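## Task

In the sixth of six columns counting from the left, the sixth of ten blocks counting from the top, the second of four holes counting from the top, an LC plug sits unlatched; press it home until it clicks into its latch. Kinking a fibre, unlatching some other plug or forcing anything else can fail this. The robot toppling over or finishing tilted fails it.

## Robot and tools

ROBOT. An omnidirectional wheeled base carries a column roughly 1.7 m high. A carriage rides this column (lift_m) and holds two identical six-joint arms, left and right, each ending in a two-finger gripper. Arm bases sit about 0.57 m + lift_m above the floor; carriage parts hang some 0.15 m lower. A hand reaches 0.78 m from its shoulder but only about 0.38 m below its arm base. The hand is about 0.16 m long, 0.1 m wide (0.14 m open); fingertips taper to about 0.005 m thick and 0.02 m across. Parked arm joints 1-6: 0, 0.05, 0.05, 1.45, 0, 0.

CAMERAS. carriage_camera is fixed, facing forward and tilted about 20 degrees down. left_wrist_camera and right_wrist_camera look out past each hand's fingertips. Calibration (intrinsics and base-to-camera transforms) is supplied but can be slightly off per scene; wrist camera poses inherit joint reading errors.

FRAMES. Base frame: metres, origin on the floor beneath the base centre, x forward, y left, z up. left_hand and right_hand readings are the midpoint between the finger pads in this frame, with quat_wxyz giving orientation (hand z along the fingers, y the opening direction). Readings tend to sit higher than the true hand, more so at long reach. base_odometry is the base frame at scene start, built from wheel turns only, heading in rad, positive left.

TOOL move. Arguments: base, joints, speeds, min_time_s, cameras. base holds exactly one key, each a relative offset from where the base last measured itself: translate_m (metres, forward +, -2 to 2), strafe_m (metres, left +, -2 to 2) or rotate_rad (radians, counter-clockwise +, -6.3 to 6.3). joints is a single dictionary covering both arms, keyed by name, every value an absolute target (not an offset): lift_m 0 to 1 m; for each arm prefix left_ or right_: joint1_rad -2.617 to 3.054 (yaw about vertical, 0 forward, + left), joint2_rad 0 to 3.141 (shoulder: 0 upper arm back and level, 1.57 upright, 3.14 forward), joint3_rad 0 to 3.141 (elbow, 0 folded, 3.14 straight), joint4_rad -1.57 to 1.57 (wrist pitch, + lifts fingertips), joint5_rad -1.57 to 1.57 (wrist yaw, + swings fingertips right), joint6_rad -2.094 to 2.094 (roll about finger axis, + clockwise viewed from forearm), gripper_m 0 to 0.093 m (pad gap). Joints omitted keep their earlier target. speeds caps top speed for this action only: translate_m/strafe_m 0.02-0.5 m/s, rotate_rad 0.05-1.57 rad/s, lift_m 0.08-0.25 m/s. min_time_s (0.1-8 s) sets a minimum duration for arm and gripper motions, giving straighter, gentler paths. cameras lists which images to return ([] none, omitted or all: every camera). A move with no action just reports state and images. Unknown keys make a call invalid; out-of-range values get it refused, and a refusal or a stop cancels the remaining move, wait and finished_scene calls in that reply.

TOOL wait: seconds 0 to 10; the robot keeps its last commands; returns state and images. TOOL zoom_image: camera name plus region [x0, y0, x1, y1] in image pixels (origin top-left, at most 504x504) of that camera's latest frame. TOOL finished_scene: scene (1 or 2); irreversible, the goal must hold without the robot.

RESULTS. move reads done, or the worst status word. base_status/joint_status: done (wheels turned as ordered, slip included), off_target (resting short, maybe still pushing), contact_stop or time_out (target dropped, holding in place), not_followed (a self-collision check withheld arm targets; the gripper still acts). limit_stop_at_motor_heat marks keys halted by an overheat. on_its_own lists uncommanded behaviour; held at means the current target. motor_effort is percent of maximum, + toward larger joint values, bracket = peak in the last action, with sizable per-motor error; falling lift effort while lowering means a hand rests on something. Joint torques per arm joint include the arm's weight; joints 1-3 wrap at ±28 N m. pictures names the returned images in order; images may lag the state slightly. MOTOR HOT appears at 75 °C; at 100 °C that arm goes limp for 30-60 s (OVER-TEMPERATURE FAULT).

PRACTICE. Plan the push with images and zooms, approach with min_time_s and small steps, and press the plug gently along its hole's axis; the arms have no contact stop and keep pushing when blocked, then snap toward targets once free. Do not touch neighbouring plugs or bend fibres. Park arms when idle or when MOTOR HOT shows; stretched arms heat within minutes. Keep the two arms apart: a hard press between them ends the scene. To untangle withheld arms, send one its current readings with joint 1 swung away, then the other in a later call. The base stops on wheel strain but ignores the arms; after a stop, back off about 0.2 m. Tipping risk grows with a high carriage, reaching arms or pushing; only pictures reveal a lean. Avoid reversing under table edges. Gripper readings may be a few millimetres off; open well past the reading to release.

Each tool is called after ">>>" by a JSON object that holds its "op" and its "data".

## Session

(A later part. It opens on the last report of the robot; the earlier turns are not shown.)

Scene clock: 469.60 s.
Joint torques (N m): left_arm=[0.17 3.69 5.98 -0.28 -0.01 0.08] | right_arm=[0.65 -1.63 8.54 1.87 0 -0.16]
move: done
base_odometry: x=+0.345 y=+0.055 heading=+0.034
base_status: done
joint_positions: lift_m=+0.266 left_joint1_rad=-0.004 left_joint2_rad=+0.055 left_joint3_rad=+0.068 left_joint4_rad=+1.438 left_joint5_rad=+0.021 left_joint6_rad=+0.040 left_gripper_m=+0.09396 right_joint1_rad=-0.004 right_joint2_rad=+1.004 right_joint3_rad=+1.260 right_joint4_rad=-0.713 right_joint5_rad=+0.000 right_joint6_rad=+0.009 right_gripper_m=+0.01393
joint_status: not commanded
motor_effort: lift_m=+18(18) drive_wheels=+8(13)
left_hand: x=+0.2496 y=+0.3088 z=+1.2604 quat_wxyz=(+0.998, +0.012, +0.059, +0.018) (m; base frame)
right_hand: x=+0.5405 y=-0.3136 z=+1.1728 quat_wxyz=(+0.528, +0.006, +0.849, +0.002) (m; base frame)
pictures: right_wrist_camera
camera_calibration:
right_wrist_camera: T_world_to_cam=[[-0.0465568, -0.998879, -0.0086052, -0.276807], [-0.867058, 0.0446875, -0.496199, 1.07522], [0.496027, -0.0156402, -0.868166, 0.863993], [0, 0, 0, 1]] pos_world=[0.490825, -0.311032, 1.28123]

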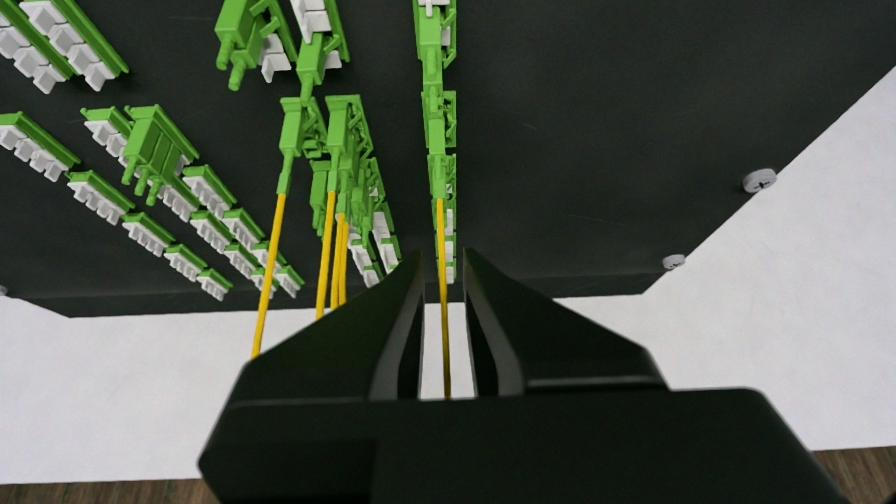

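>>> {"op": "move", "data": {"base": {"translate_m": -0.1}, "speeds": {"translate_m": 0.1}, "cameras": ["right_wrist_camera", "carriage_camera"]}}

>>> {"op": "zoom_image", "data": {"camera": "right_wrist_camera", "region": [300, 0, 480, 150]}}

Scene clock: 484.40 s.
Joint torques (N m): left_arm=[0.21 3.58 5.97 -0.31 -0.03 0.05] | right_arm=[0.65 -1.73 8.73 1.84 0 -0.16]
move: done
base_odometry: x=+0.245 y=+0.052 heading=+0.035
base_status: done
joint_positions: lift_m=+0.266 left_joint1_rad=-0.004 left_joint2_rad=+0.055 left_joint3_rad=+0.068 left_joint4_rad=+1.437 left_joint5_rad=+0.021 left_joint6_rad=+0.040 left_gripper_m=+0.09396 right_joint1_rad=-0.004 right_joint2_rad=+1.005 right_joint3_rad=+1.260 right_joint4_rad=-0.712 right_joint5_rad=+0.000 right_joint6_rad=+0.009 right_gripper_m=+0.01393
joint_status: not commanded
motor_effort: lift_m=+18(18) drive_wheels=+8(19)
left_hand: x=+0.2499 y=+0.3088 z=+1.2603 quat_wxyz=(+0.998, +0.012, +0.060, +0.018) (m; base frame)
right_hand: x=+0.5410 y=-0.3136 z=+1.1728 quat_wxyz=(+0.529, +0.006, +0.849, +0.002) (m; base frame)
pictures: carriage_camera, right_wrist_camera
camera_calibration:
carriage_camera: T_world_to_cam=[[0.0451871, -0.998977, -0.00155465, -0.00589653], [-0.332567, -0.0135756, -0.942982, 1.21859], [0.941997, 0.0431276, -0.33284, 0.273739], [0, 0, 0, 1]] pos_world=[0.147667, -0.00115315, 1.24021]
right_wrist_camera: T_world_to_cam=[[-0.0465547, -0.998879, -0.00862224, -0.276767], [-0.866879, 0.0446885, -0.496511, 1.07588], [0.496339, -0.0156405, -0.867988, 0.863413], [0, 0, 0, 1]] pos_world=[0.491226, -0.311032, 1.28123]

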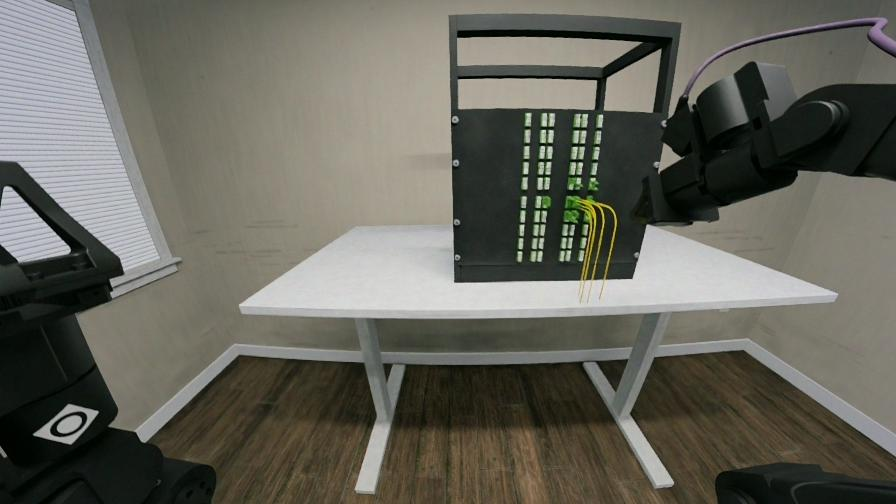

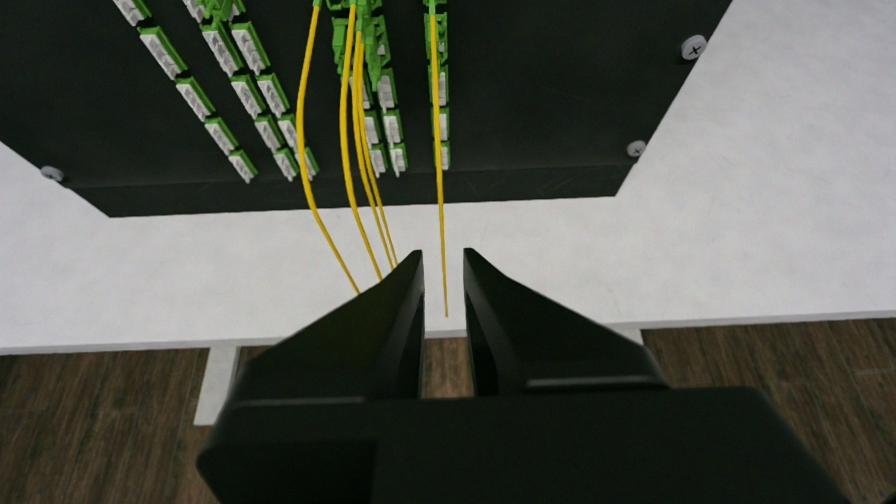

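Scaled by 2.800 from the camera's 896x504 image, which has a finer 1280x720 frame.

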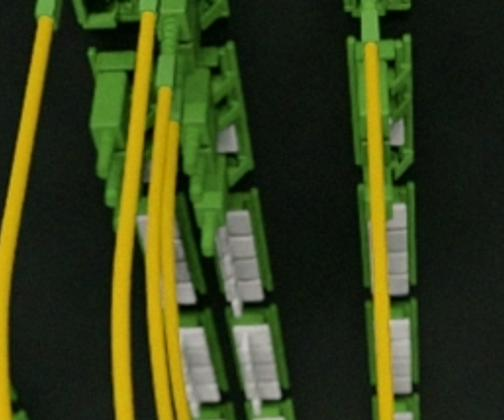

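>>> {"op": "finished_scene", "data": {"scene": 1}}

The scene is finished: the task was done.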